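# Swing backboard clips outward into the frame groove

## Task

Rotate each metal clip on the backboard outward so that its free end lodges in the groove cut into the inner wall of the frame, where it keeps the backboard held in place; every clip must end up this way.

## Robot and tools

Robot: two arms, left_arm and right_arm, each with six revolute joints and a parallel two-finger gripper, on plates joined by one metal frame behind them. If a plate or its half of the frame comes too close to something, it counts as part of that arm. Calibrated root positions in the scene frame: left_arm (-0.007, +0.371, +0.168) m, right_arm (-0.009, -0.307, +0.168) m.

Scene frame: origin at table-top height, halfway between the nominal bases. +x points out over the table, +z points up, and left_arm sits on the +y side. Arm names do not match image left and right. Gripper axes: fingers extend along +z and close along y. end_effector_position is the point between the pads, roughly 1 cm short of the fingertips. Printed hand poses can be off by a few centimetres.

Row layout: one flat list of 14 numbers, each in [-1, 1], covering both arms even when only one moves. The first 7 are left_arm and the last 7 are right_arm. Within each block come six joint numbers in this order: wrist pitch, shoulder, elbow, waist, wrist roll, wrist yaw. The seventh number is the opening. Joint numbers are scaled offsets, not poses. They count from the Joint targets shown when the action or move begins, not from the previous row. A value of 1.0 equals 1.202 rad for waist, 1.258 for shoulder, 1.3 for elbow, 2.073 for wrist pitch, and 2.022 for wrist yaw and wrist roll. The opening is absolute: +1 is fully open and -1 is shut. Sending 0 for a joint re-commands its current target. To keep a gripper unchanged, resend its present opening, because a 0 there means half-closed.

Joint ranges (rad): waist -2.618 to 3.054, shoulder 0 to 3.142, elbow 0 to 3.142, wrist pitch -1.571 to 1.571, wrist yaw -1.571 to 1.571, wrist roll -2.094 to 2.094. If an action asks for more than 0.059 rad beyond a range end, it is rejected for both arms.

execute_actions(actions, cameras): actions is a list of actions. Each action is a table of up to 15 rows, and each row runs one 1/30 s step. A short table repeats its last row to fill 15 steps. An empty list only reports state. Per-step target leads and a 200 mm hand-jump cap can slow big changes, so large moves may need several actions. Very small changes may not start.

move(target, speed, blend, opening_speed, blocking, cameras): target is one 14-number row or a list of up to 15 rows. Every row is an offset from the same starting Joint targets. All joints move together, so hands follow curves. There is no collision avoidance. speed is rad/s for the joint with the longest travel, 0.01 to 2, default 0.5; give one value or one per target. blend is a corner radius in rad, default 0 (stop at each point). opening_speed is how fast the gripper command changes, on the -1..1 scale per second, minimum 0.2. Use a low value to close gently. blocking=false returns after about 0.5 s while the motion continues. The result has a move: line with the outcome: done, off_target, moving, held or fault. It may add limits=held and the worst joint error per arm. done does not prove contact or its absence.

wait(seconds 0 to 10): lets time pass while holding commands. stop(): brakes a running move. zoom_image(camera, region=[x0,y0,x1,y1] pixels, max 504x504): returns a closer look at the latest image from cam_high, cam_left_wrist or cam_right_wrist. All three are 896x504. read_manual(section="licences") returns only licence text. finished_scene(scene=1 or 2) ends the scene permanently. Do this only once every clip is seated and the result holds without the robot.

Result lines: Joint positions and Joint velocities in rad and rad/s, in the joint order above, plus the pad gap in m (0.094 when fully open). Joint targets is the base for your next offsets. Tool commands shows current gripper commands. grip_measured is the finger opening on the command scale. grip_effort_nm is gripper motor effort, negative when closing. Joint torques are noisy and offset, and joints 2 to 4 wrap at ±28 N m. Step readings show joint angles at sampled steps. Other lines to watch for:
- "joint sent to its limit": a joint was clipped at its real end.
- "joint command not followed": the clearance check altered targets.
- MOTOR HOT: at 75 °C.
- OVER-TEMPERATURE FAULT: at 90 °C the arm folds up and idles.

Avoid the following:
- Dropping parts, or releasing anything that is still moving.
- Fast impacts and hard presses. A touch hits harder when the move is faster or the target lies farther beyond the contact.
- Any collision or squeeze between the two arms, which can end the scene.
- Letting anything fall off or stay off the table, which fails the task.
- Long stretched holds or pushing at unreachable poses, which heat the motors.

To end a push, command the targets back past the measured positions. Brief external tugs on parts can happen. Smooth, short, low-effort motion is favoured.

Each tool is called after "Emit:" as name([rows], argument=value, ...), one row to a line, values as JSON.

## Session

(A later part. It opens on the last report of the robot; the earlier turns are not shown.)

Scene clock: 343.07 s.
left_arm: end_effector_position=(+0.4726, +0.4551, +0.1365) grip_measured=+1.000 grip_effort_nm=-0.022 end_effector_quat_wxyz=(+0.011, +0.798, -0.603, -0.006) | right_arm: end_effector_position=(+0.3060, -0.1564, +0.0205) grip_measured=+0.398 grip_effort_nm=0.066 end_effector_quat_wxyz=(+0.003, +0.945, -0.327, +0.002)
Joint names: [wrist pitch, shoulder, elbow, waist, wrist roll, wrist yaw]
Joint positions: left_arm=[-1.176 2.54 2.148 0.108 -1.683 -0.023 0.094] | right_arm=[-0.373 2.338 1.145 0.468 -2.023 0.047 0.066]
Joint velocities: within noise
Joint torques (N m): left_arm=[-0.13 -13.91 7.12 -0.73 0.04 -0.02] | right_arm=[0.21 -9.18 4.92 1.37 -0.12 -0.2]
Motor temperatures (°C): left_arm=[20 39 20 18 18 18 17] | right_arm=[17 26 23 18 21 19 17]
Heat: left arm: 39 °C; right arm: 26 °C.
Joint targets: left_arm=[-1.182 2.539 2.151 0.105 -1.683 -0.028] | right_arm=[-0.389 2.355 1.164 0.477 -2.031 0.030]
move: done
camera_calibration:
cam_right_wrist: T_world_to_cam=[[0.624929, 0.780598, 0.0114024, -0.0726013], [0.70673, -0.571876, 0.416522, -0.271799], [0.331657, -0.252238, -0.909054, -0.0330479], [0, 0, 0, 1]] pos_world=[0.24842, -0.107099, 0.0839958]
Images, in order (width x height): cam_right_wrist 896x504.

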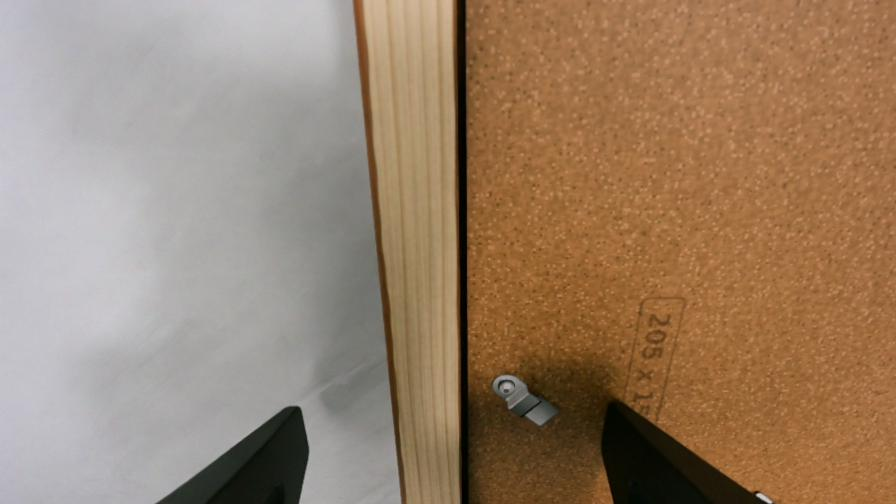

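Emit:
move(target=[0,0,0,0,0,0,1,0,0,0,0,0,0,-0.3], opening_speed=0.5, cameras=["cam_right_wrist"])

Scene clock: 348.43 s.
left_arm: end_effector_position=(+0.4726, +0.4551, +0.1365) grip_measured=+1.000 grip_effort_nm=-0.032 end_effector_quat_wxyz=(+0.011, +0.798, -0.603, -0.006) | right_arm: end_effector_position=(+0.3068, -0.1550, +0.0208) grip_measured=-0.298 grip_effort_nm=-0.159 end_effector_quat_wxyz=(+0.000, +0.945, -0.327, +0.001)
Joint names: [wrist pitch, shoulder, elbow, waist, wrist roll, wrist yaw]
Joint positions: left_arm=[-1.176 2.54 2.148 0.108 -1.683 -0.023 0.094] | right_arm=[-0.373 2.339 1.148 0.468 -2.024 0.041 0.033]
Joint velocities: within noise
Joint torques (N m): left_arm=[-0.11 -13.87 7.19 -0.66 -0.01 -0.02] | right_arm=[0.22 -9.21 4.75 1.35 -0.1 -0.13]
Motor temperatures (°C): left_arm=[20 39 20 18 18 18 17] | right_arm=[17 26 23 18 21 19 17]
Heat: left arm: 39 °C; right arm: 26 °C.
Joint targets: left_arm=[-1.182 2.539 2.151 0.105 -1.683 -0.028] | right_arm=[-0.389 2.355 1.164 0.477 -2.031 0.030]
move: done
camera_calibration:
cam_right_wrist: T_world_to_cam=[[0.624714, 0.780688, 0.0161057, -0.0741879], [0.706858, -0.574158, 0.413151, -0.271976], [0.331789, -0.246716, -0.91052, -0.0318117], [0, 0, 0, 1]] pos_world=[0.24915, -0.106088, 0.0845968]
Images, in order (width x height): cam_right_wrist 896x504.

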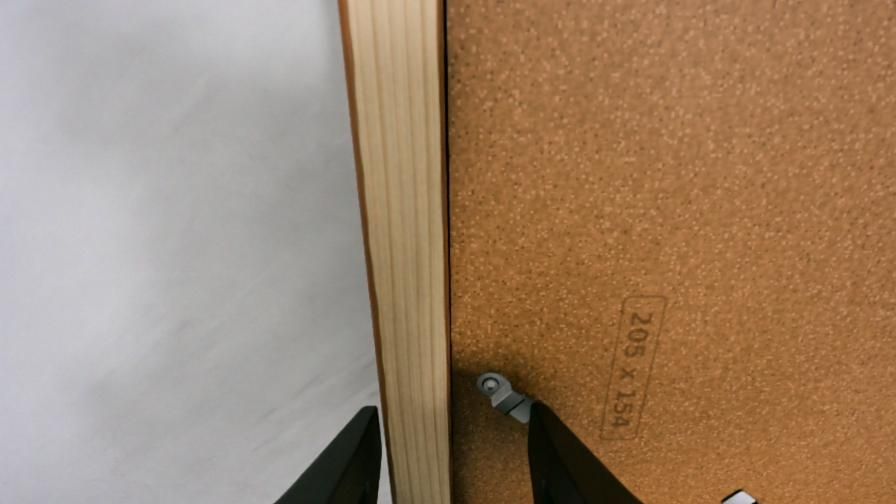

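Emit:
move(target=[0,0,0,0,0,0,1,0,0,0,0,0,0,-0.5], opening_speed=0.4, cameras=["cam_right_wrist"])

Scene clock: 351.77 s.
left_arm: end_effector_position=(+0.4726, +0.4551, +0.1365) grip_measured=+1.000 grip_effort_nm=-0.022 end_effector_quat_wxyz=(+0.011, +0.798, -0.603, -0.006) | right_arm: end_effector_position=(+0.3069, -0.1549, +0.0208) grip_measured=-0.495 grip_effort_nm=-0.315 end_effector_quat_wxyz=(+0.000, +0.945, -0.328, +0.001)
Joint names: [wrist pitch, shoulder, elbow, waist, wrist roll, wrist yaw]
Joint positions: left_arm=[-1.176 2.54 2.148 0.108 -1.683 -0.023 0.094] | right_arm=[-0.372 2.339 1.148 0.468 -2.023 0.041 0.024]
Joint velocities: within noise
Joint torques (N m): left_arm=[-0.11 -13.96 6.98 -0.55 0.01 -0.01] | right_arm=[0.21 -9.24 4.74 1.37 -0.12 -0.13]
Motor temperatures (°C): left_arm=[20 39 20 18 18 18 17] | right_arm=[17 26 23 18 21 19 17]
Heat: left arm: 39 °C; right arm: 26 °C.
Joint targets: left_arm=[-1.182 2.539 2.151 0.105 -1.683 -0.028] | right_arm=[-0.389 2.355 1.164 0.477 -2.031 0.030]
move: done
camera_calibration:
cam_right_wrist: T_world_to_cam=[[0.625619, 0.779948, 0.0167966, -0.0747658], [0.705899, -0.575126, 0.413444, -0.271911], [0.332125, -0.246801, -0.910375, -0.0319671], [0, 0, 0, 1]] pos_world=[0.249334, -0.105959, 0.0845738]
Images, in order (width x height): cam_right_wrist 896x504.

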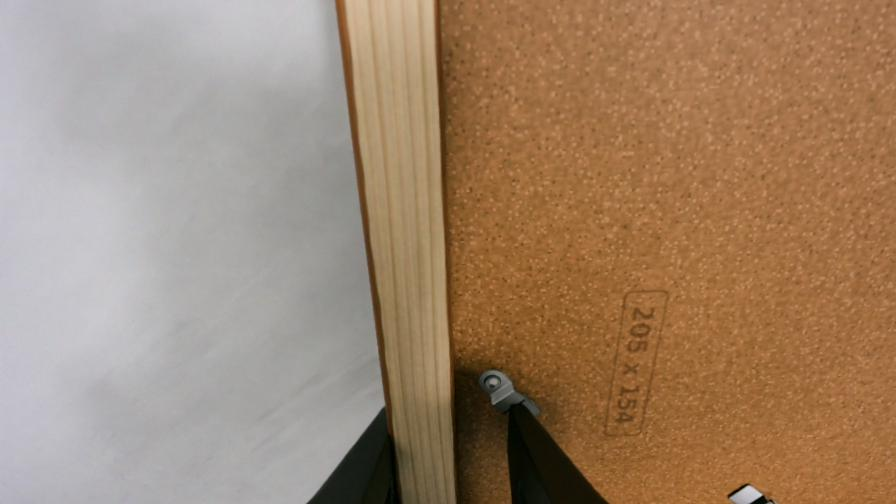

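Emit:
move([
  [0,0,0,0,0,0,1,0,0,0,0,0,0,0.4],
  [0,0,0,0,0,0,1,-0.0101,-0.0437,-0.03,-0.0266,0.0104,0.0198,0.4],
  [0,0,0,0,0,0,1,0.0111,-0.002,-0.0073,-0.0062,-0.0035,0,0.4],
], speed=0.15, cameras=["cam_right_wrist"])

Emit:
zoom_image(camera="cam_right_wrist", region=[380, 300, 660, 504])

Scene clock: 370.53 s.
left_arm: end_effector_position=(+0.4726, +0.4551, +0.1365) grip_measured=+1.000 grip_effort_nm=-0.017 end_effector_quat_wxyz=(+0.011, +0.798, -0.603, -0.006) | right_arm: end_effector_position=(+0.3059, -0.1596, +0.0204) grip_measured=+0.398 grip_effort_nm=0.056 end_effector_quat_wxyz=(+0.004, +0.945, -0.328, +0.002)
Joint names: [wrist pitch, shoulder, elbow, waist, wrist roll, wrist yaw]
Joint positions: left_arm=[-1.176 2.54 2.148 0.108 -1.683 -0.023 0.094] | right_arm=[-0.37 2.336 1.139 0.461 -2.029 0.048 0.066]
Joint velocities: within noise
Joint torques (N m): left_arm=[-0.15 -13.78 7.06 -0.79 0.04 0] | right_arm=[0.43 -9.13 4.63 1.32 -0.12 -0.2]
Motor temperatures (°C): left_arm=[20 39 20 18 18 18 17] | right_arm=[17 26 22 18 21 19 17]
Heat: left arm: 39 °C; right arm: 26 °C.
Joint targets: left_arm=[-1.182 2.539 2.151 0.105 -1.683 -0.028] | right_arm=[-0.366 2.352 1.154 0.470 -2.037 0.030]
move: done
camera_calibration:
cam_right_wrist: T_world_to_cam=[[0.626095, 0.779684, 0.00989101, -0.0705122], [0.706084, -0.572284, 0.417058, -0.27342], [0.330834, -0.254134, -0.908826, -0.0339872], [0, 0, 0, 1]] pos_world=[0.248449, -0.110134, 0.083841]
Images, in order (width x height): cam_right_wrist 896x504.

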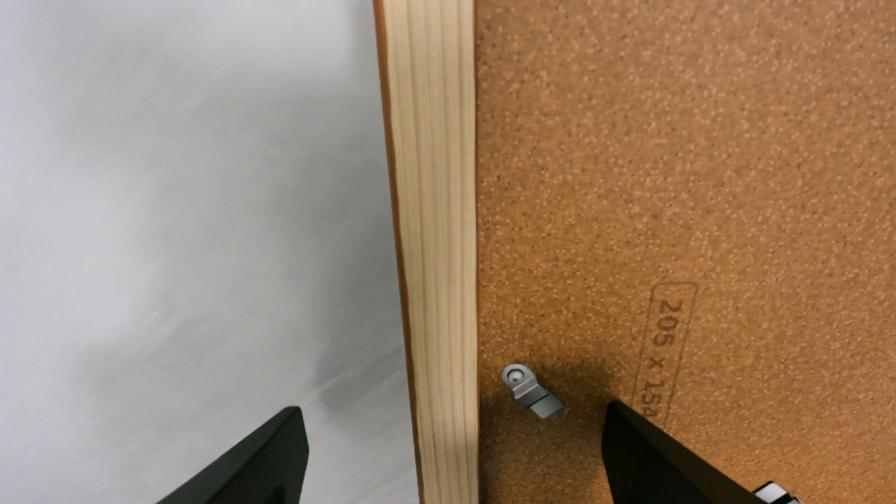

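Scaled by 1.800.

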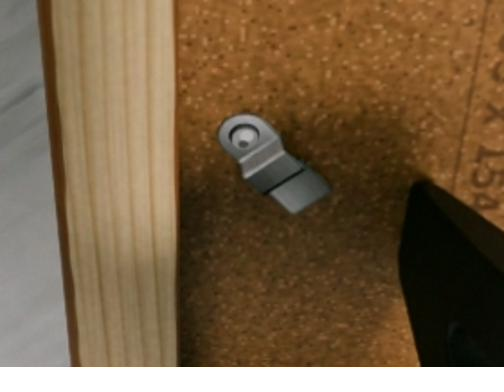

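Emit:
move([
  [0,0,0,0,0,0,1,-0.0212,-0.0397,-0.023,-0.012,0.0124,0.0198,0.4],
  [0,0,0,0,0,0,1,0,0,-0.0038,0.001,0,0,0.4],
], speed=0.15, cameras=["cam_right_wrist"])

Emit:
zoom_image(camera="cam_right_wrist", region=[380, 300, 660, 504])

Scene clock: 379.80 s.
left_arm: end_effector_position=(+0.4726, +0.4551, +0.1365) grip_measured=+1.000 grip_effort_nm=-0.032 end_effector_quat_wxyz=(+0.011, +0.798, -0.603, -0.006) | right_arm: end_effector_position=(+0.3058, -0.1597, +0.0205) grip_measured=+0.398 grip_effort_nm=0.066 end_effector_quat_wxyz=(+0.004, +0.945, -0.328, +0.002)
Joint names: [wrist pitch, shoulder, elbow, waist, wrist roll, wrist yaw]
Joint positions: left_arm=[-1.176 2.54 2.148 0.108 -1.683 -0.023 0.094] | right_arm=[-0.372 2.335 1.139 0.461 -2.03 0.048 0.066]
Joint velocities: within noise
Joint torques (N m): left_arm=[-0.13 -13.96 7.05 -0.76 0.03 -0.01] | right_arm=[0.42 -9.17 4.3 1.47 -0.12 -0.18]
Motor temperatures (°C): left_arm=[20 39 20 18 18 18 17] | right_arm=[17 25 22 18 21 19 17]
Heat: left arm: 39 °C; right arm: 25 °C.
Joint targets: left_arm=[-1.182 2.539 2.151 0.105 -1.683 -0.028] | right_arm=[-0.366 2.352 1.149 0.471 -2.038 0.030]
move: done
camera_calibration:
cam_right_wrist: T_world_to_cam=[[0.62578, 0.779945, 0.00920243, -0.0701949], [0.706608, -0.571856, 0.416756, -0.273491], [0.330309, -0.254295, -0.908972, -0.0337026], [0, 0, 0, 1]] pos_world=[0.24831, -0.11022, 0.0839903]
Images, in order (width x height): cam_right_wrist 896x504.

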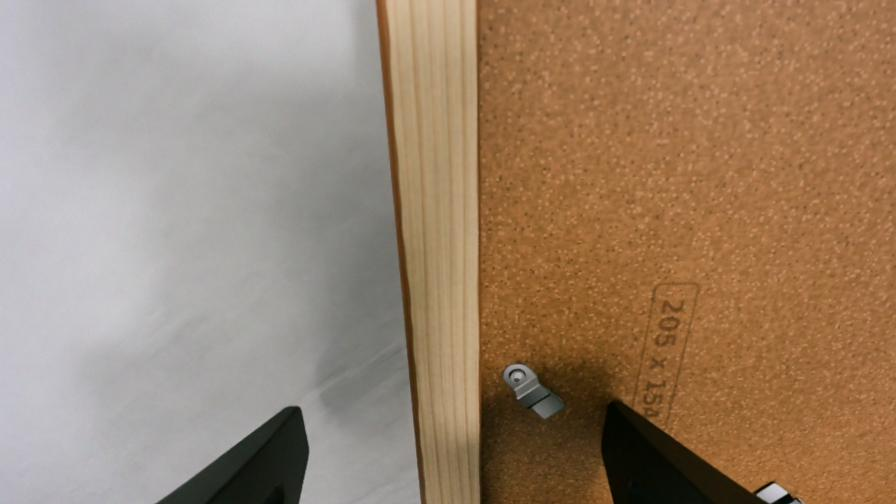

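Scaled by 1.800.

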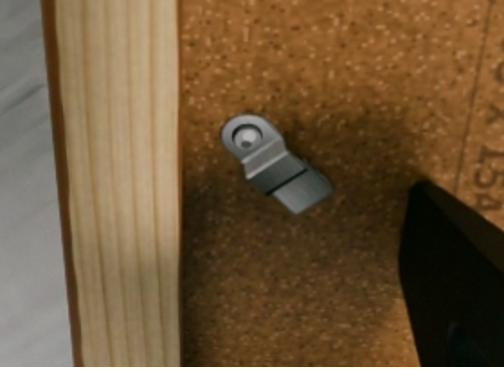

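Emit:
move([
  [0,0,0,0,0,0,1,-0.0212,-0.0397,-0.0262,-0.012,0.0124,0.0198,0.4],
  [0,0,0,0,0,0,1,0,0.0008,-0.0023,0.0025,0,0,0.4],
], speed=0.15, cameras=["cam_right_wrist"])

Scene clock: 387.23 s.
left_arm: end_effector_position=(+0.4726, +0.4551, +0.1365) grip_measured=+1.000 grip_effort_nm=-0.032 end_effector_quat_wxyz=(+0.011, +0.798, -0.603, -0.006) | right_arm: end_effector_position=(+0.3031, -0.1607, +0.0204) grip_measured=+0.398 grip_effort_nm=0.056 end_effector_quat_wxyz=(+0.007, +0.945, -0.327, +0.001)
Joint names: [wrist pitch, shoulder, elbow, waist, wrist roll, wrist yaw]
Joint positions: left_arm=[-1.176 2.54 2.148 0.108 -1.683 -0.023 0.094] | right_arm=[-0.373 2.333 1.132 0.463 -2.029 0.051 0.066]
Joint velocities: within noise
Joint torques (N m): left_arm=[-0.11 -13.91 7.12 -0.47 0.03 -0.03] | right_arm=[0.41 -8.73 4.57 1.57 -0.12 -0.24]
Motor temperatures (°C): left_arm=[20 40 20 18 18 18 17] | right_arm=[17 25 22 18 21 19 17]
Heat: left arm: 40 °C; right arm: 25 °C.
Joint targets: left_arm=[-1.182 2.539 2.151 0.105 -1.683 -0.028] | right_arm=[-0.366 2.353 1.146 0.474 -2.037 0.030]
move: done
camera_calibration:
cam_right_wrist: T_world_to_cam=[[0.624422, 0.781082, 0.00281951, -0.0670066], [0.709185, -0.568451, 0.417037, -0.27235], [0.327343, -0.258408, -0.908885, -0.0329408], [0, 0, 0, 1]] pos_world=[0.24577, -0.110992, 0.0838296]
Images, in order (width x height): cam_right_wrist 896x504.

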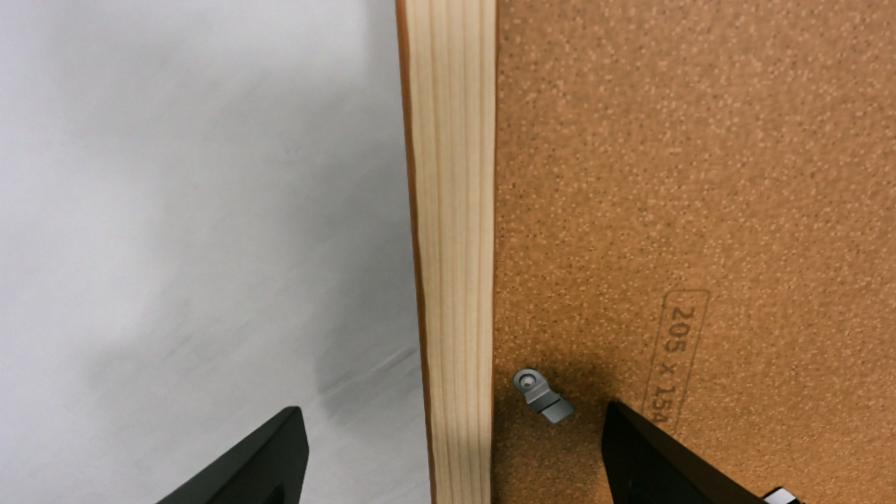

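Emit:
move(target=[0,0,0,0,0,0,1,0.0024,0.0048,0,0,0,0,0.4], speed=0.15, cameras=["cam_right_wrist"])

Scene clock: 400.73 s.
left_arm: end_effector_position=(+0.4726, +0.4551, +0.1365) grip_measured=+1.000 grip_effort_nm=-0.022 end_effector_quat_wxyz=(+0.011, +0.798, -0.603, -0.006) | right_arm: end_effector_position=(+0.3031, -0.1606, +0.0201) grip_measured=+0.398 grip_effort_nm=0.056 end_effector_quat_wxyz=(+0.007, +0.945, -0.327, +0.001)
Joint names: [wrist pitch, shoulder, elbow, waist, wrist roll, wrist yaw]
Joint positions: left_arm=[-1.176 2.54 2.148 0.108 -1.683 -0.023 0.094] | right_arm=[-0.372 2.333 1.132 0.463 -2.03 0.05 0.066]
Joint velocities: within noise
Joint torques (N m): left_arm=[-0.11 -13.86 7.06 -0.73 0.04 -0.05] | right_arm=[0.47 -8.24 4.57 1.54 -0.11 -0.22]
Motor temperatures (°C): left_arm=[20 40 20 18 18 18 17] | right_arm=[17 26 22 18 21 19 17]
Heat: left arm: 40 °C; right arm: 26 °C.
Joint targets: left_arm=[-1.182 2.539 2.151 0.105 -1.683 -0.028] | right_arm=[-0.361 2.359 1.146 0.474 -2.038 0.030]
move: done
camera_calibration:
cam_right_wrist: T_world_to_cam=[[0.623843, 0.781542, 0.00349009, -0.0669065], [0.709605, -0.568282, 0.416554, -0.272248], [0.327537, -0.257388, -0.909104, -0.0330205], [0, 0, 0, 1]] pos_world=[0.245743, -0.110922, 0.0836204]
Images, in order (width x height): cam_right_wrist 896x504.

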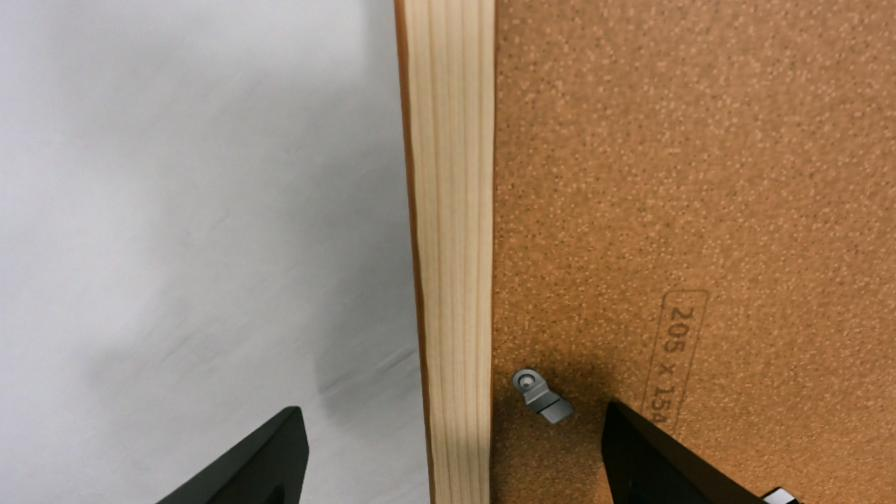

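Emit:
move([
  [0,0,0,0,0,0,1,-0.048,-0.0875,0,0,0,0.0074,0.4],
  [0,0,0,0,0,0,1,-0.2007,-0.1836,0.1715,0,0.7809,0.0074,0.62],
], speed=[0.3,0.8], blend=[0.03,0], cameras=["cam_right_wrist","cam_high"])

Scene clock: 462.23 s.
left_arm: end_effector_position=(+0.4726, +0.4551, +0.1365) grip_measured=+1.000 grip_effort_nm=-0.022 end_effector_quat_wxyz=(+0.011, +0.798, -0.603, -0.006) | right_arm: end_effector_position=(+0.3307, -0.1516, +0.1176) grip_measured=+0.618 grip_effort_nm=0.061 end_effector_quat_wxyz=(-0.011, -0.441, +0.898, -0.005)
Joint names: [wrist pitch, shoulder, elbow, waist, wrist roll, wrist yaw]
Joint positions: left_arm=[-1.176 2.54 2.148 0.108 -1.683 -0.023 0.094] | right_arm=[-0.769 2.16 1.343 0.463 -0.466 0.05 0.076]
Joint velocities: within noise
Joint torques (N m): left_arm=[-0.11 -13.97 7.16 -0.72 0.02 -0.01] | right_arm=[0.24 -13.89 6.69 1.5 0.04 -0.07]
Motor temperatures (°C): left_arm=[20 41 20 18 18 18 17] | right_arm=[17 26 22 18 21 19 17]
Heat: left arm: 41 °C; right arm: 26 °C.
Joint targets: left_arm=[-1.182 2.539 2.151 0.105 -1.683 -0.028] | right_arm=[-0.777 2.128 1.369 0.474 -0.458 0.045]
move: done
camera_calibration:
cam_right_wrist: T_world_to_cam=[[0.7862, -0.617767, 0.0159406, -0.358777], [-0.56231, -0.704447, 0.433084, 0.0706542], [-0.256316, -0.349454, -0.901213, 0.227089], [0, 0, 0, 1]] pos_world=[0.380007, -0.0925116, 0.179776]
Images, in order (width x height): cam_high 896x504, cam_right_wrist 896x504.

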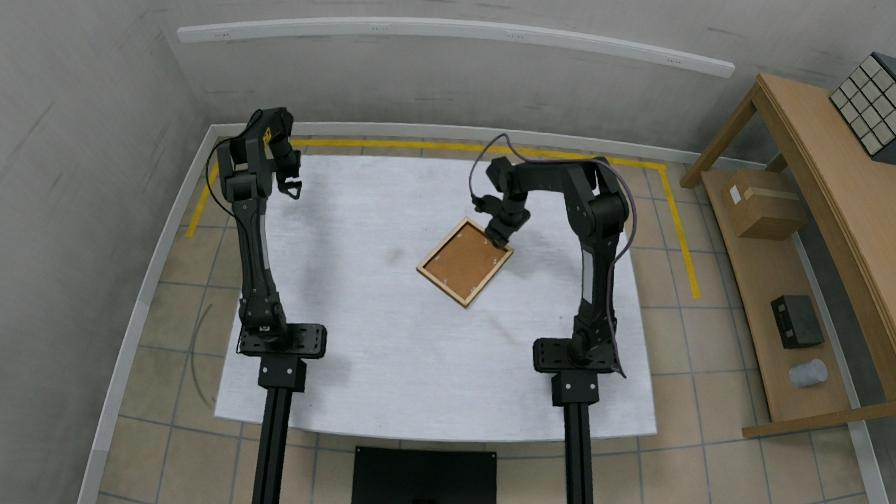

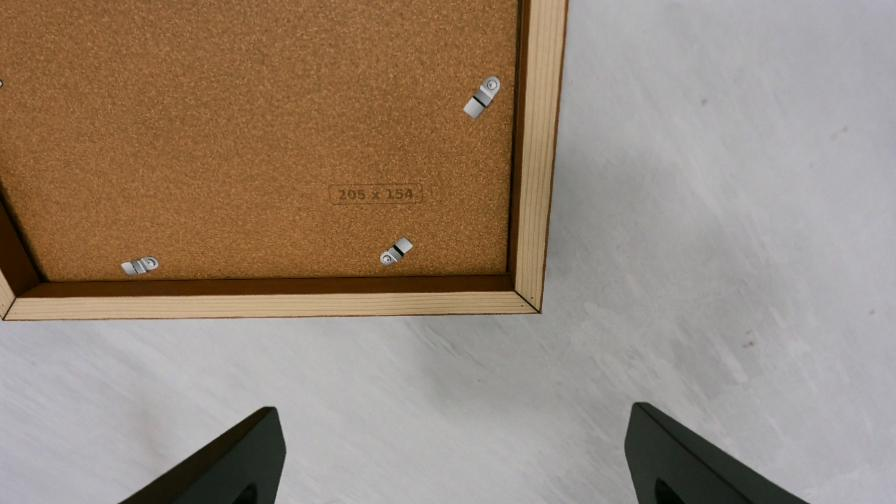

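Emit:
move(target=[0,0,0,0,0,0,1,0.1052,0.159,-0.0554,-0.0226,-0.0183,0,0.62], speed=0.4, cameras=["cam_right_wrist"])

Scene clock: 484.70 s.
left_arm: end_effector_position=(+0.4726, +0.4551, +0.1365) grip_measured=+1.000 grip_effort_nm=-0.022 end_effector_quat_wxyz=(+0.011, +0.798, -0.603, -0.006) | right_arm: end_effector_position=(+0.3304, -0.1529, +0.0497) grip_measured=+0.618 grip_effort_nm=0.066 end_effector_quat_wxyz=(-0.015, -0.446, +0.895, -0.005)
Joint names: [wrist pitch, shoulder, elbow, waist, wrist roll, wrist yaw]
Joint positions: left_arm=[-1.176 2.54 2.148 0.108 -1.683 -0.023 0.094] | right_arm=[-0.57 2.327 1.303 0.453 -0.488 0.05 0.076]
Joint velocities: within noise
Joint torques (N m): left_arm=[-0.11 -13.86 7.06 -0.76 0.01 -0.05] | right_arm=[0.42 -11.18 3.74 -0.01 -0.11 -0.06]
Motor temperatures (°C): left_arm=[20 42 20 18 18 18 17] | right_arm=[17 27 24 18 21 19 17]
Heat: left arm: 42 °C; right arm: 27 °C.
Joint targets: left_arm=[-1.182 2.539 2.151 0.105 -1.683 -0.028] | right_arm=[-0.559 2.328 1.297 0.447 -0.495 0.045]
move: done
camera_calibration:
cam_right_wrist: T_world_to_cam=[[0.793971, -0.607842, 0.0117556, -0.359106], [-0.550115, -0.710066, 0.439523, 0.0937996], [-0.258813, -0.355435, -0.898154, 0.165141], [0, 0, 0, 1]] pos_world=[0.379461, -0.0929793, 0.111317]
Images, in order (width x height): cam_right_wrist 896x504.

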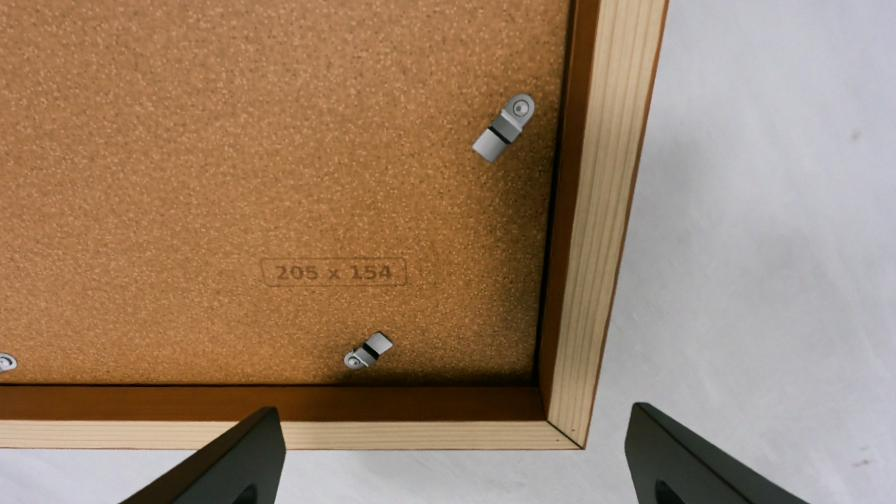

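Emit:
move([
  [0,0,0,0,0,0,1,0.0285,0.0453,0.0208,-0.0033,-0.001,-0.0025,0.62],
  [0,0,0,0,0,0,1,0.0463,0.0763,0.0208,-0.0033,-0.001,-0.0025,0.62],
], speed=0.15, cameras=["cam_right_wrist"])

Scene clock: 503.00 s.
left_arm: end_effector_position=(+0.4726, +0.4551, +0.1365) grip_measured=+1.000 grip_effort_nm=-0.022 end_effector_quat_wxyz=(+0.011, +0.798, -0.603, -0.006) | right_arm: end_effector_position=(+0.3312, -0.1519, +0.0202) grip_measured=+0.618 grip_effort_nm=0.061 end_effector_quat_wxyz=(-0.013, -0.447, +0.895, -0.004)
Joint names: [wrist pitch, shoulder, elbow, waist, wrist roll, wrist yaw]
Joint positions: left_arm=[-1.176 2.54 2.148 0.108 -1.683 -0.023 0.094] | right_arm=[-0.484 2.409 1.304 0.45 -0.492 0.048 0.076]
Joint velocities: within noise
Joint torques (N m): left_arm=[-0.14 -13.97 7.19 -0.61 0.01 0.01] | right_arm=[0.53 -10.15 5.31 -0.16 -0.1 -0.1]
Motor temperatures (°C): left_arm=[20 42 20 18 18 18 17] | right_arm=[17 28 23 18 21 19 17]
Heat: left arm: 42 °C; right arm: 28 °C.
Joint targets: left_arm=[-1.182 2.539 2.151 0.105 -1.683 -0.028] | right_arm=[-0.463 2.424 1.324 0.443 -0.497 0.040]
move: done
camera_calibration:
cam_right_wrist: T_world_to_cam=[[0.794483, -0.607173, 0.0117104, -0.358816], [-0.550793, -0.71232, 0.435003, 0.107832], [-0.255781, -0.352053, -0.900353, 0.138714], [0, 0, 0, 1]] pos_world=[0.379947, -0.0922174, 0.0821859]
Images, in order (width x height): cam_right_wrist 896x504.

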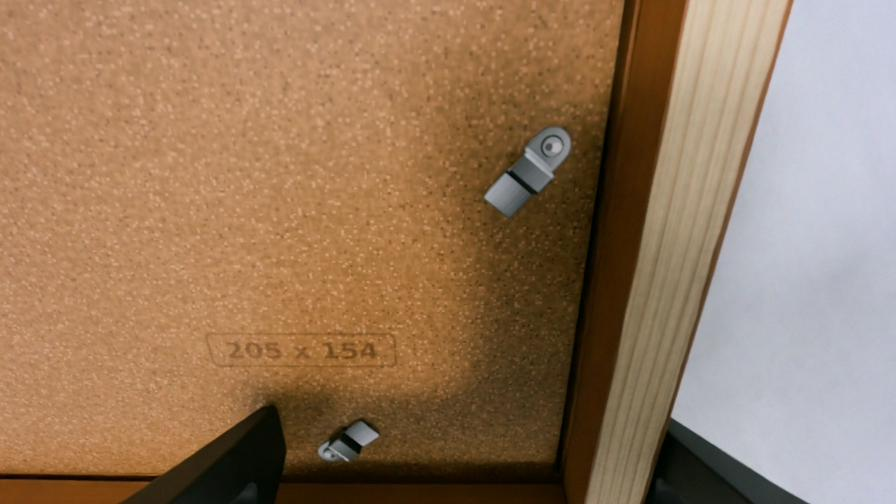

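Emit:
move([
  [0,0,0,0,0,0,1,-0.0178,-0.0429,0.0054,0.0183,0.003,-0.0025,0.62],
  [0,0,0,0,0,0,1,0.0068,0.0016,0.0054,0.0183,0.003,-0.0025,0.62],
], speed=0.15, cameras=["cam_right_wrist"])

Scene clock: 520.60 s.
left_arm: end_effector_position=(+0.4726, +0.4551, +0.1365) grip_measured=+1.000 grip_effort_nm=-0.022 end_effector_quat_wxyz=(+0.011, +0.798, -0.603, -0.006) | right_arm: end_effector_position=(+0.3346, -0.1480, +0.0206) grip_measured=+0.618 grip_effort_nm=0.056 end_effector_quat_wxyz=(-0.004, -0.449, +0.894, -0.003)
Joint names: [wrist pitch, shoulder, elbow, waist, wrist roll, wrist yaw]
Joint positions: left_arm=[-1.176 2.54 2.148 0.108 -1.683 -0.023 0.094] | right_arm=[-0.47 2.41 1.308 0.455 -0.492 0.046 0.076]
Joint velocities: within noise
Joint torques (N m): left_arm=[-0.11 -13.81 7.1 -0.66 0.04 -0.02] | right_arm=[0.57 -10.09 5.61 1.46 -0.04 -0.13]
Motor temperatures (°C): left_arm=[20 42 20 18 18 18 17] | right_arm=[17 27 23 18 21 19 17]
Heat: left arm: 42 °C; right arm: 27 °C.
Joint targets: left_arm=[-1.182 2.539 2.151 0.105 -1.683 -0.028] | right_arm=[-0.449 2.426 1.331 0.465 -0.492 0.035]
move: done
camera_calibration:
cam_right_wrist: T_world_to_cam=[[0.797093, -0.603586, 0.0180487, -0.359646], [-0.553607, -0.7185, 0.421043, 0.112744], [-0.241168, -0.345603, -0.906861, 0.137511], [0, 0, 0, 1]] pos_world=[0.382251, -0.0885464, 0.0837245]
Images, in order (width x height): cam_right_wrist 896x504.

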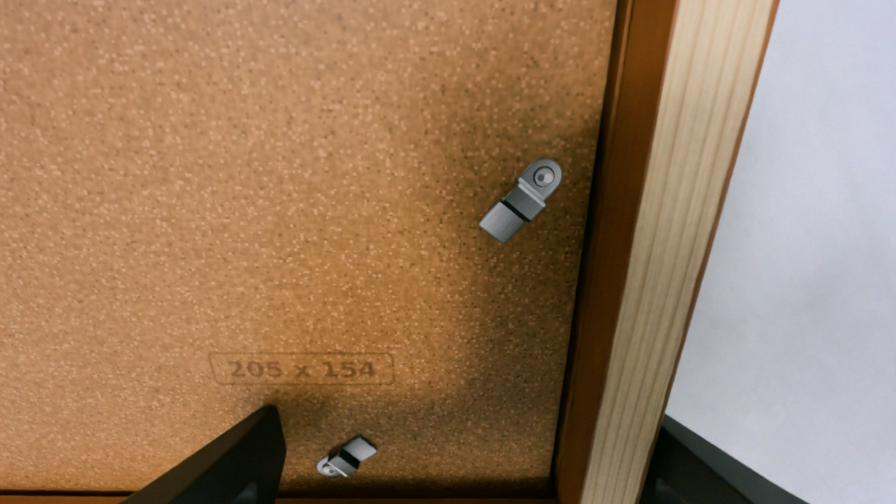

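Emit:
move(target=[0,0,0,0,0,0,1,0,0,0,0,0,0,0.40], opening_speed=0.4, cameras=["cam_right_wrist"])

Emit:
zoom_image(camera="cam_right_wrist", region=[200, 350, 480, 504])

Scene clock: 529.10 s.
left_arm: end_effector_position=(+0.4726, +0.4551, +0.1365) grip_measured=+1.000 grip_effort_nm=-0.032 end_effector_quat_wxyz=(+0.011, +0.798, -0.603, -0.006) | right_arm: end_effector_position=(+0.3363, -0.1470, +0.0205) grip_measured=+0.402 grip_effort_nm=-0.178 end_effector_quat_wxyz=(-0.001, -0.449, +0.894, -0.003)
Joint names: [wrist pitch, shoulder, elbow, waist, wrist roll, wrist yaw]
Joint positions: left_arm=[-1.176 2.54 2.148 0.108 -1.683 -0.023 0.094] | right_arm=[-0.463 2.41 1.308 0.455 -0.492 0.045 0.066]
Joint velocities: within noise
Joint torques (N m): left_arm=[-0.12 -13.81 7.12 -0.57 0.04 -0.03] | right_arm=[0.52 -10.1 5.64 1.48 -0.03 -0.11]
Motor temperatures (°C): left_arm=[20 42 20 18 18 18 17] | right_arm=[17 27 23 18 21 19 17]
Heat: left arm: 42 °C; right arm: 27 °C.
Joint targets: left_arm=[-1.182 2.539 2.151 0.105 -1.683 -0.028] | right_arm=[-0.449 2.426 1.331 0.465 -0.492 0.035]
move: done
camera_calibration:
cam_right_wrist: T_world_to_cam=[[0.796784, -0.603913, 0.020583, -0.360343], [-0.556507, -0.720115, 0.414409, 0.115237], [-0.235445, -0.341649, -0.909858, 0.136953], [0, 0, 0, 1]] pos_world=[0.383491, -0.0878424, 0.0842701]
Images, in order (width x height): cam_right_wrist 896x504.

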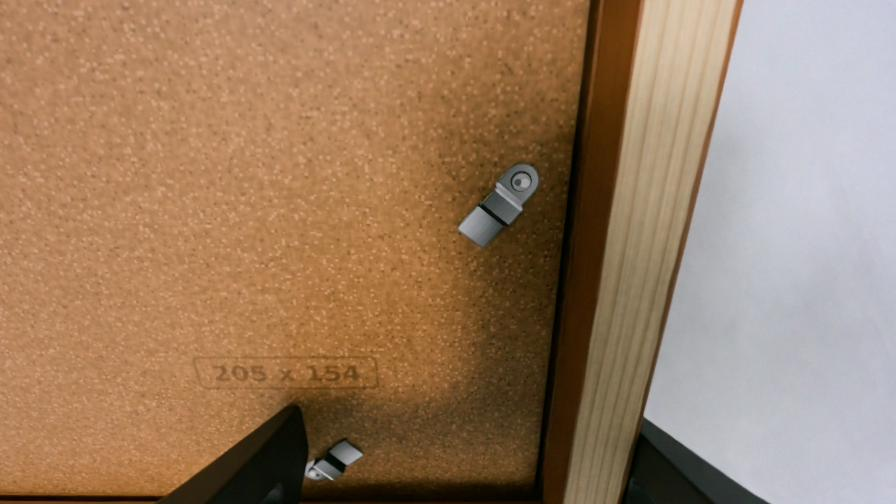

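Scaled by 1.800.

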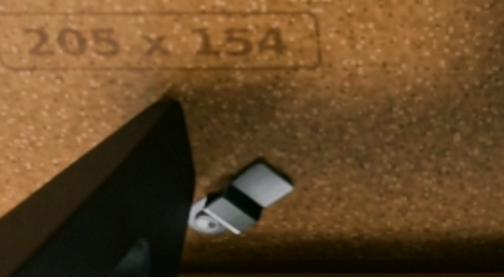

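Emit:
move([
  [0,0,0,0,0,0,1,0,0,0,0,0,0,0.52],
  [0,0,0,0,0,0,1,-0.0294,-0.0286,0,0.0042,0.0025,0,0.52],
  [0,0,0,0,0,0,1,-0.0063,0.0056,0.0131,0.0042,0.0025,0,0.52],
], speed=0.15, cameras=["cam_right_wrist"])

Emit:
zoom_image(camera="cam_right_wrist", region=[200, 350, 480, 504])

Scene clock: 545.63 s.
left_arm: end_effector_position=(+0.4726, +0.4551, +0.1365) grip_measured=+1.000 grip_effort_nm=-0.027 end_effector_quat_wxyz=(+0.011, +0.798, -0.603, -0.006) | right_arm: end_effector_position=(+0.3387, -0.1444, +0.0207) grip_measured=+0.518 grip_effort_nm=0.061 end_effector_quat_wxyz=(-0.001, -0.450, +0.893, -0.003)
Joint names: [wrist pitch, shoulder, elbow, waist, wrist roll, wrist yaw]
Joint positions: left_arm=[-1.176 2.54 2.148 0.108 -1.683 -0.023 0.094] | right_arm=[-0.473 2.418 1.326 0.459 -0.492 0.045 0.071]
Joint velocities: within noise
Joint torques (N m): left_arm=[-0.16 -13.89 7.2 -0.59 0.03 -0.01] | right_arm=[0.49 -10.28 5.55 1.57 0.03 -0.11]
Motor temperatures (°C): left_arm=[20 43 20 18 18 18 17] | right_arm=[17 27 23 18 21 19 17]
Heat: left arm: 43 °C; right arm: 27 °C.
Joint targets: left_arm=[-1.182 2.539 2.151 0.105 -1.683 -0.028] | right_arm=[-0.462 2.433 1.348 0.470 -0.487 0.035]
move: done
camera_calibration:
cam_right_wrist: T_world_to_cam=[[0.798865, -0.601162, 0.0204489, -0.36102], [-0.553927, -0.721993, 0.414598, 0.117243], [-0.234477, -0.342535, -0.909775, 0.138091], [0, 0, 0, 1]] pos_world=[0.385729, -0.0850819, 0.0844053]
Images, in order (width x height): cam_right_wrist 896x504.

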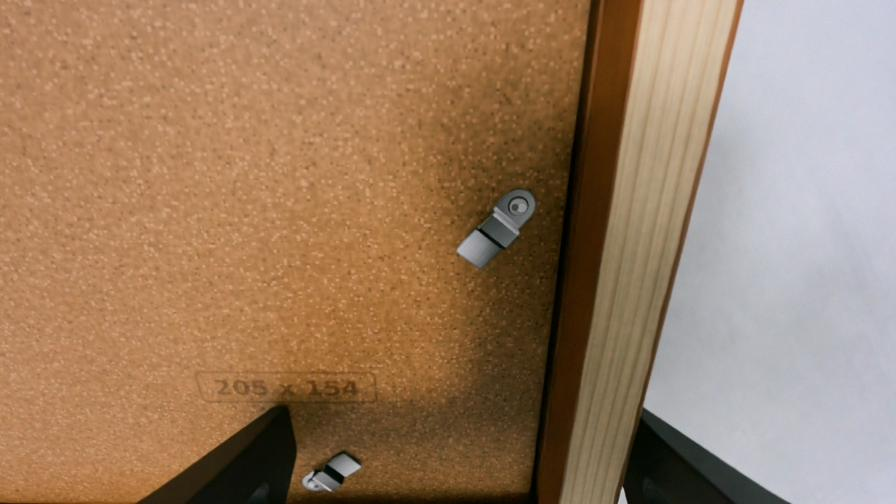

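Scaled by 1.800.

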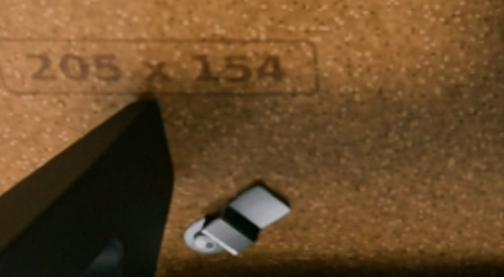

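Emit:
move(target=[0,0,0,0,0,0,1,0,0,0,0,0,0,0.28], opening_speed=0.4, cameras=["cam_right_wrist"])

Emit:
zoom_image(camera="cam_right_wrist", region=[200, 350, 480, 504])

Scene clock: 550.83 s.
left_arm: end_effector_position=(+0.4726, +0.4551, +0.1365) grip_measured=+1.000 grip_effort_nm=-0.027 end_effector_quat_wxyz=(+0.011, +0.798, -0.603, -0.006) | right_arm: end_effector_position=(+0.3390, -0.1433, +0.0207) grip_measured=+0.282 grip_effort_nm=-0.168 end_effector_quat_wxyz=(+0.001, -0.451, +0.893, -0.003)
Joint names: [wrist pitch, shoulder, elbow, waist, wrist roll, wrist yaw]
Joint positions: left_arm=[-1.176 2.54 2.148 0.108 -1.683 -0.023 0.094] | right_arm=[-0.47 2.418 1.326 0.461 -0.491 0.045 0.06]
Joint velocities: within noise
Joint torques (N m): left_arm=[-0.11 -13.76 7.15 -0.7 0.06 -0.03] | right_arm=[0.47 -10.33 5.57 1.4 0.02 -0.11]
Motor temperatures (°C): left_arm=[20 43 20 18 18 18 17] | right_arm=[17 27 23 18 21 19 17]
Heat: left arm: 43 °C; right arm: 27 °C.
Joint targets: left_arm=[-1.182 2.539 2.151 0.105 -1.683 -0.028] | right_arm=[-0.462 2.433 1.348 0.470 -0.486 0.035]
move: done
camera_calibration:
cam_right_wrist: T_world_to_cam=[[0.799424, -0.600381, 0.021554, -0.360768], [-0.554286, -0.723261, 0.411899, 0.118185], [-0.231707, -0.341229, -0.910974, 0.137834], [0, 0, 0, 1]] pos_world=[0.385852, -0.0840864, 0.0846588]
Images, in order (width x height): cam_right_wrist 896x504.

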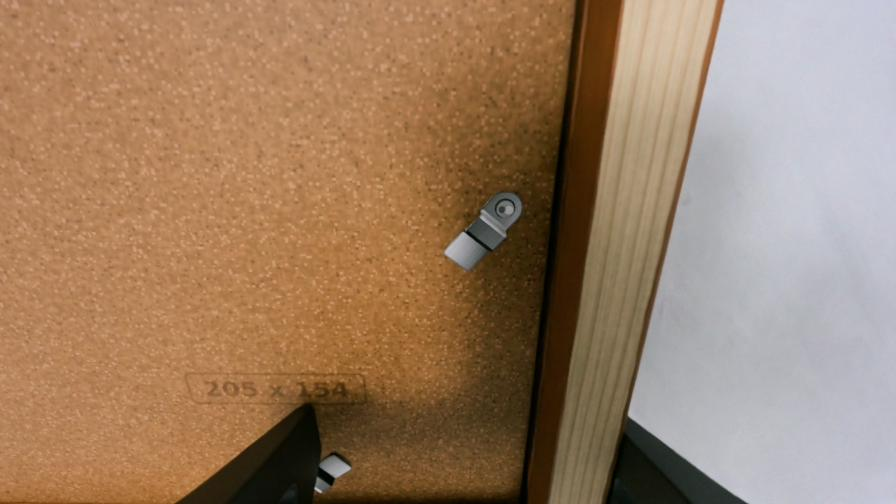

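Scaled by 1.800.

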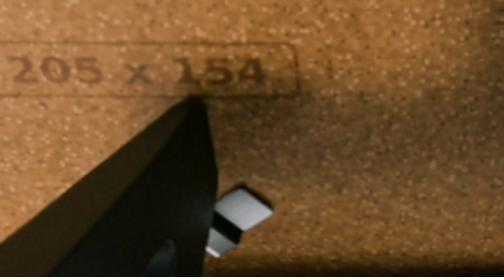

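Emit:
move(target=[0,0,0,0,0,0,1,0,0,0,0,0,0,0.14], opening_speed=0.4, cameras=["cam_right_wrist"])

Emit:
zoom_image(camera="cam_right_wrist", region=[200, 350, 480, 504])

Scene clock: 554.80 s.
left_arm: end_effector_position=(+0.4726, +0.4551, +0.1365) grip_measured=+1.000 grip_effort_nm=-0.027 end_effector_quat_wxyz=(+0.011, +0.798, -0.603, -0.006) | right_arm: end_effector_position=(+0.3393, -0.1432, +0.0207) grip_measured=+0.142 grip_effort_nm=-0.178 end_effector_quat_wxyz=(+0.001, -0.451, +0.893, -0.003)
Joint names: [wrist pitch, shoulder, elbow, waist, wrist roll, wrist yaw]
Joint positions: left_arm=[-1.176 2.54 2.148 0.108 -1.683 -0.023 0.094] | right_arm=[-0.469 2.418 1.326 0.461 -0.491 0.045 0.054]
Joint velocities: within noise
Joint torques (N m): left_arm=[-0.1 -13.86 7.15 -0.58 0.01 -0.06] | right_arm=[0.45 -10.26 5.57 1.43 0 -0.12]
Motor temperatures (°C): left_arm=[20 43 20 18 18 18 17] | right_arm=[17 27 23 18 21 19 17]
Heat: left arm: 43 °C; right arm: 27 °C.
Joint targets: left_arm=[-1.182 2.539 2.151 0.105 -1.683 -0.028] | right_arm=[-0.462 2.433 1.348 0.470 -0.486 0.035]
move: done
camera_calibration:
cam_right_wrist: T_world_to_cam=[[0.799374, -0.600427, 0.0220849, -0.360901], [-0.554744, -0.723437, 0.410972, 0.118565], [-0.230782, -0.340772, -0.911381, 0.137695], [0, 0, 0, 1]] pos_world=[0.386046, -0.0839979, 0.0847366]
Images, in order (width x height): cam_right_wrist 896x504.

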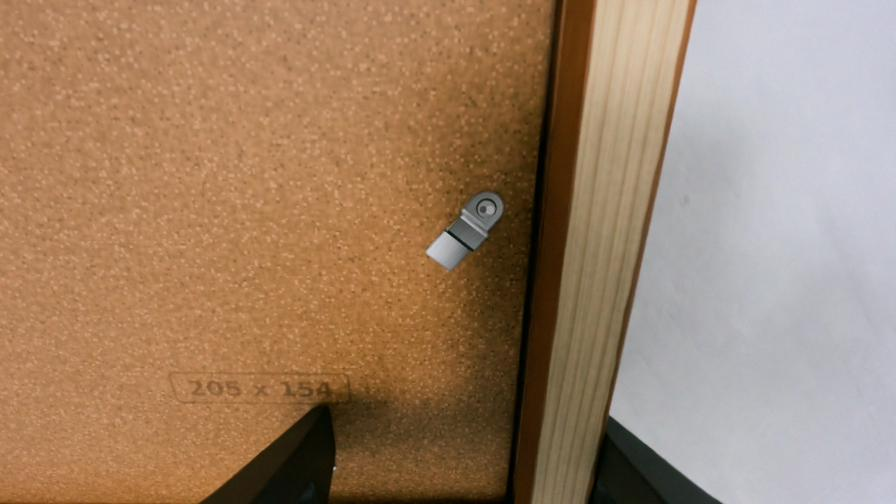

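Scaled by 1.800.

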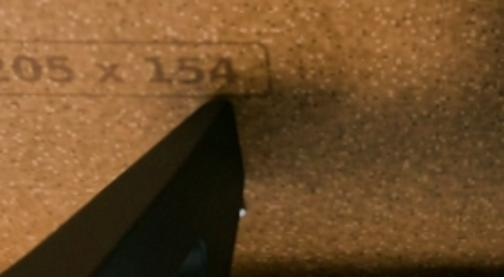

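Emit:
move([
  [0,0,0,0,0,0,1,0,0,0,0,0,0,0.05],
], opening_speed=0.4, cameras=["cam_right_wrist"])

Emit:
zoom_image(camera="cam_right_wrist", region=[200, 350, 480, 504])

Scene clock: 559.57 s.
left_arm: end_effector_position=(+0.4726, +0.4551, +0.1365) grip_measured=+1.000 grip_effort_nm=-0.022 end_effector_quat_wxyz=(+0.011, +0.798, -0.603, -0.006) | right_arm: end_effector_position=(+0.3395, -0.1431, +0.0207) grip_measured=+0.052 grip_effort_nm=-0.168 end_effector_quat_wxyz=(+0.002, -0.451, +0.893, -0.003)
Joint names: [wrist pitch, shoulder, elbow, waist, wrist roll, wrist yaw]
Joint positions: left_arm=[-1.176 2.54 2.148 0.108 -1.683 -0.023 0.094] | right_arm=[-0.468 2.418 1.326 0.461 -0.491 0.045 0.049]
Joint velocities: within noise
Joint torques (N m): left_arm=[-0.14 -13.9 7.2 -0.65 0 -0.04] | right_arm=[0.43 -10.29 5.61 1.42 0.02 -0.12]
Motor temperatures (°C): left_arm=[20 43 21 18 18 18 17] | right_arm=[17 27 23 18 21 19 17]
Heat: left arm: 43 °C; right arm: 27 °C.
Joint targets: left_arm=[-1.182 2.539 2.151 0.105 -1.683 -0.028] | right_arm=[-0.462 2.433 1.348 0.470 -0.486 0.035]
move: done
camera_calibration:
cam_right_wrist: T_world_to_cam=[[0.799341, -0.600459, 0.0224387, -0.360989], [-0.555048, -0.723555, 0.410353, 0.118818], [-0.230164, -0.340466, -0.911651, 0.137603], [0, 0, 0, 1]] pos_world=[0.386175, -0.0839389, 0.0847887]
Images, in order (width x height): cam_right_wrist 896x504.

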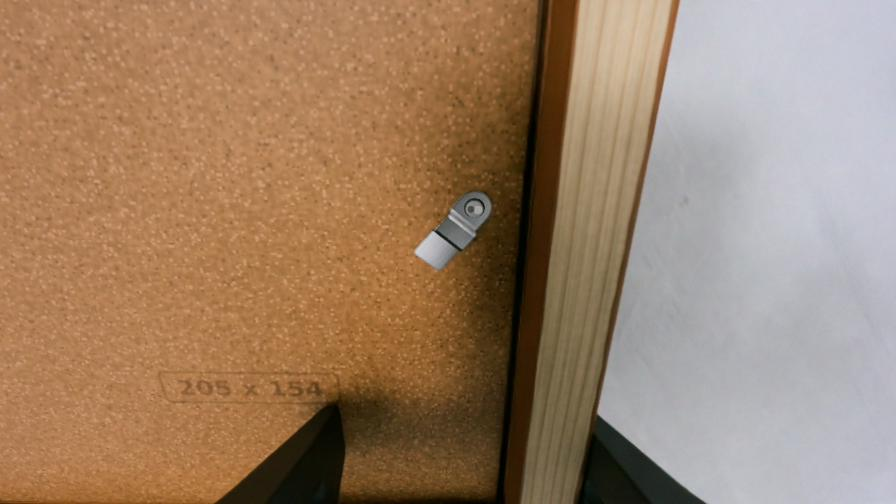

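Scaled by 1.800.

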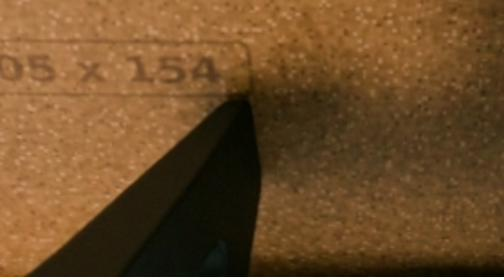

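Emit:
move([
  [0,0,0,0,0,0,1,0,0,0,0,0,0,0.2],
  [0,0,0,0,0,0,1,-0.063,-0.118,0,0,0,0.003,0.2],
], speed=0.3, cameras=["cam_right_wrist"])

Emit:
zoom_image(camera="cam_right_wrist", region=[200, 300, 480, 504])

Scene clock: 566.03 s.
left_arm: end_effector_position=(+0.4726, +0.4551, +0.1365) grip_measured=+1.000 grip_effort_nm=-0.027 end_effector_quat_wxyz=(+0.011, +0.798, -0.603, -0.006) | right_arm: end_effector_position=(+0.3387, -0.1451, +0.0608) grip_measured=+0.198 grip_effort_nm=0.061 end_effector_quat_wxyz=(-0.001, -0.451, +0.893, -0.003)
Joint names: [wrist pitch, shoulder, elbow, waist, wrist roll, wrist yaw]
Joint positions: left_arm=[-1.176 2.54 2.148 0.108 -1.683 -0.023 0.094] | right_arm=[-0.584 2.308 1.326 0.461 -0.491 0.045 0.056]
Joint velocities: within noise
Joint torques (N m): left_arm=[-0.1 -13.94 7.04 -0.72 0.03 -0.05] | right_arm=[0.28 -13.56 5.93 1.37 0.01 -0.05]
Motor temperatures (°C): left_arm=[20 43 21 18 18 18 17] | right_arm=[17 27 23 18 21 19 17]
Heat: left arm: 43 °C; right arm: 27 °C.
Joint targets: left_arm=[-1.182 2.539 2.151 0.105 -1.683 -0.028] | right_arm=[-0.592 2.285 1.348 0.470 -0.487 0.041]
move: done
camera_calibration:
cam_right_wrist: T_world_to_cam=[[0.799782, -0.599952, 0.0201429, -0.362388], [-0.552791, -0.723001, 0.414358, 0.0995934], [-0.234031, -0.342531, -0.909891, 0.174232], [0, 0, 0, 1]] pos_world=[0.385662, -0.0857299, 0.124564]
Images, in order (width x height): cam_right_wrist 896x504.

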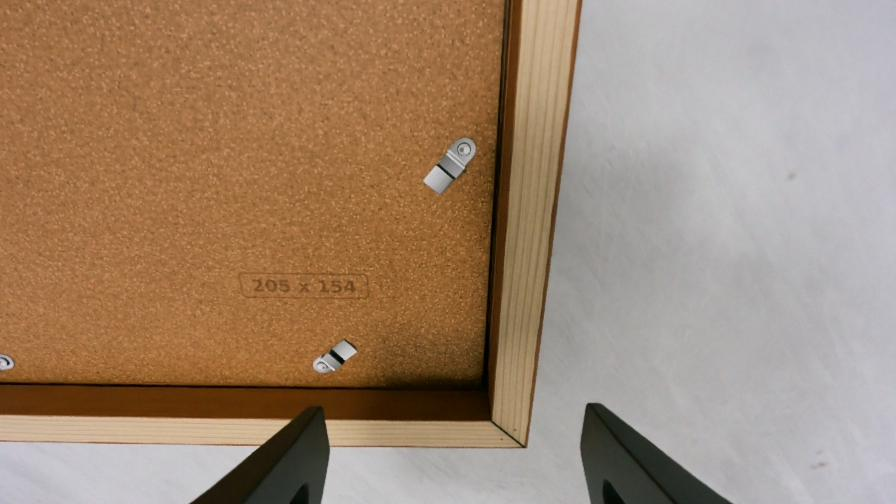

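Scaled by 1.800.

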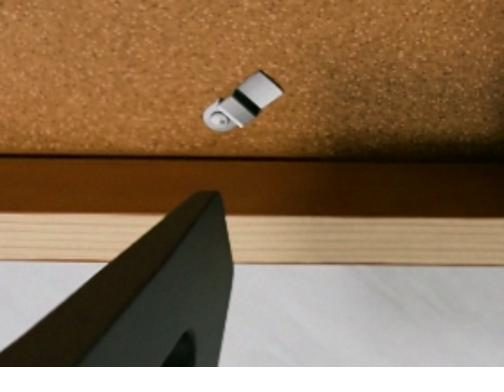

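Emit:
move(target=[0,0,0,0,0,0,1,0.0651,-0.0318,-0.1946,0.0083,-0.7434,0.0143,0.34], speed=0.9, cameras=["cam_right_wrist"])

Scene clock: 590.50 s.
left_arm: end_effector_position=(+0.4726, +0.4551, +0.1365) grip_measured=+1.000 grip_effort_nm=-0.032 end_effector_quat_wxyz=(+0.011, +0.798, -0.603, -0.006) | right_arm: end_effector_position=(+0.2860, -0.1695, +0.0351) grip_measured=+0.338 grip_effort_nm=0.061 end_effector_quat_wxyz=(+0.033, +0.938, -0.344, -0.014)
Joint names: [wrist pitch, shoulder, elbow, waist, wrist roll, wrist yaw]
Joint positions: left_arm=[-1.176 2.54 2.148 0.108 -1.683 -0.023 0.094] | right_arm=[-0.46 2.278 1.106 0.471 -1.981 0.065 0.063]
Joint velocities: within noise
Joint torques (N m): left_arm=[-0.13 -13.85 7.05 -0.68 0.02 -0.02] | right_arm=[0.29 -13.39 2.84 1.35 -0.12 0.05]
Motor temperatures (°C): left_arm=[20 43 21 18 18 18 17] | right_arm=[17 28 23 18 21 19 17]
Heat: left arm: 43 °C; right arm: 28 °C.
Joint targets: left_arm=[-1.182 2.539 2.151 0.105 -1.683 -0.028] | right_arm=[-0.457 2.245 1.095 0.480 -1.990 0.070]
move: done
camera_calibration:
cam_right_wrist: T_world_to_cam=[[0.65211, 0.756062, -0.0558893, -0.0595904], [0.706195, -0.578974, 0.407527, -0.271931], [0.275757, -0.305221, -0.911481, -0.00931211], [0, 0, 0, 1]] pos_world=[0.233464, -0.115229, 0.0990008]
Images, in order (width x height): cam_right_wrist 896x504.

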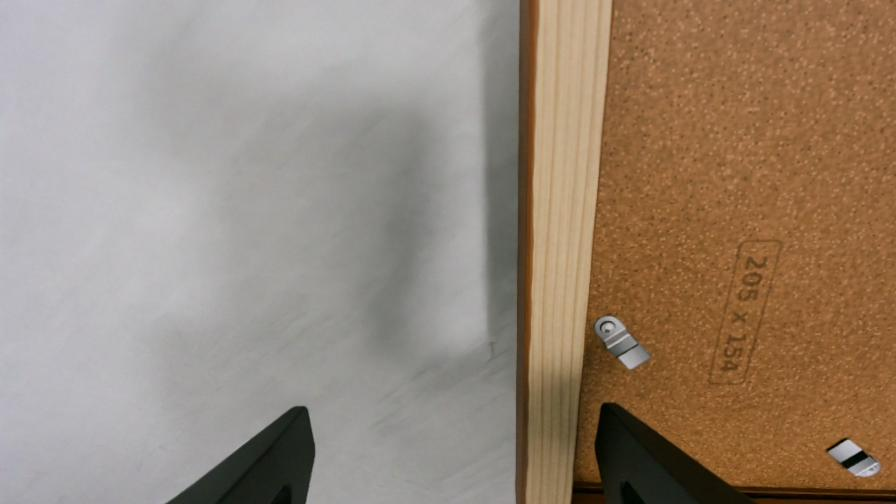

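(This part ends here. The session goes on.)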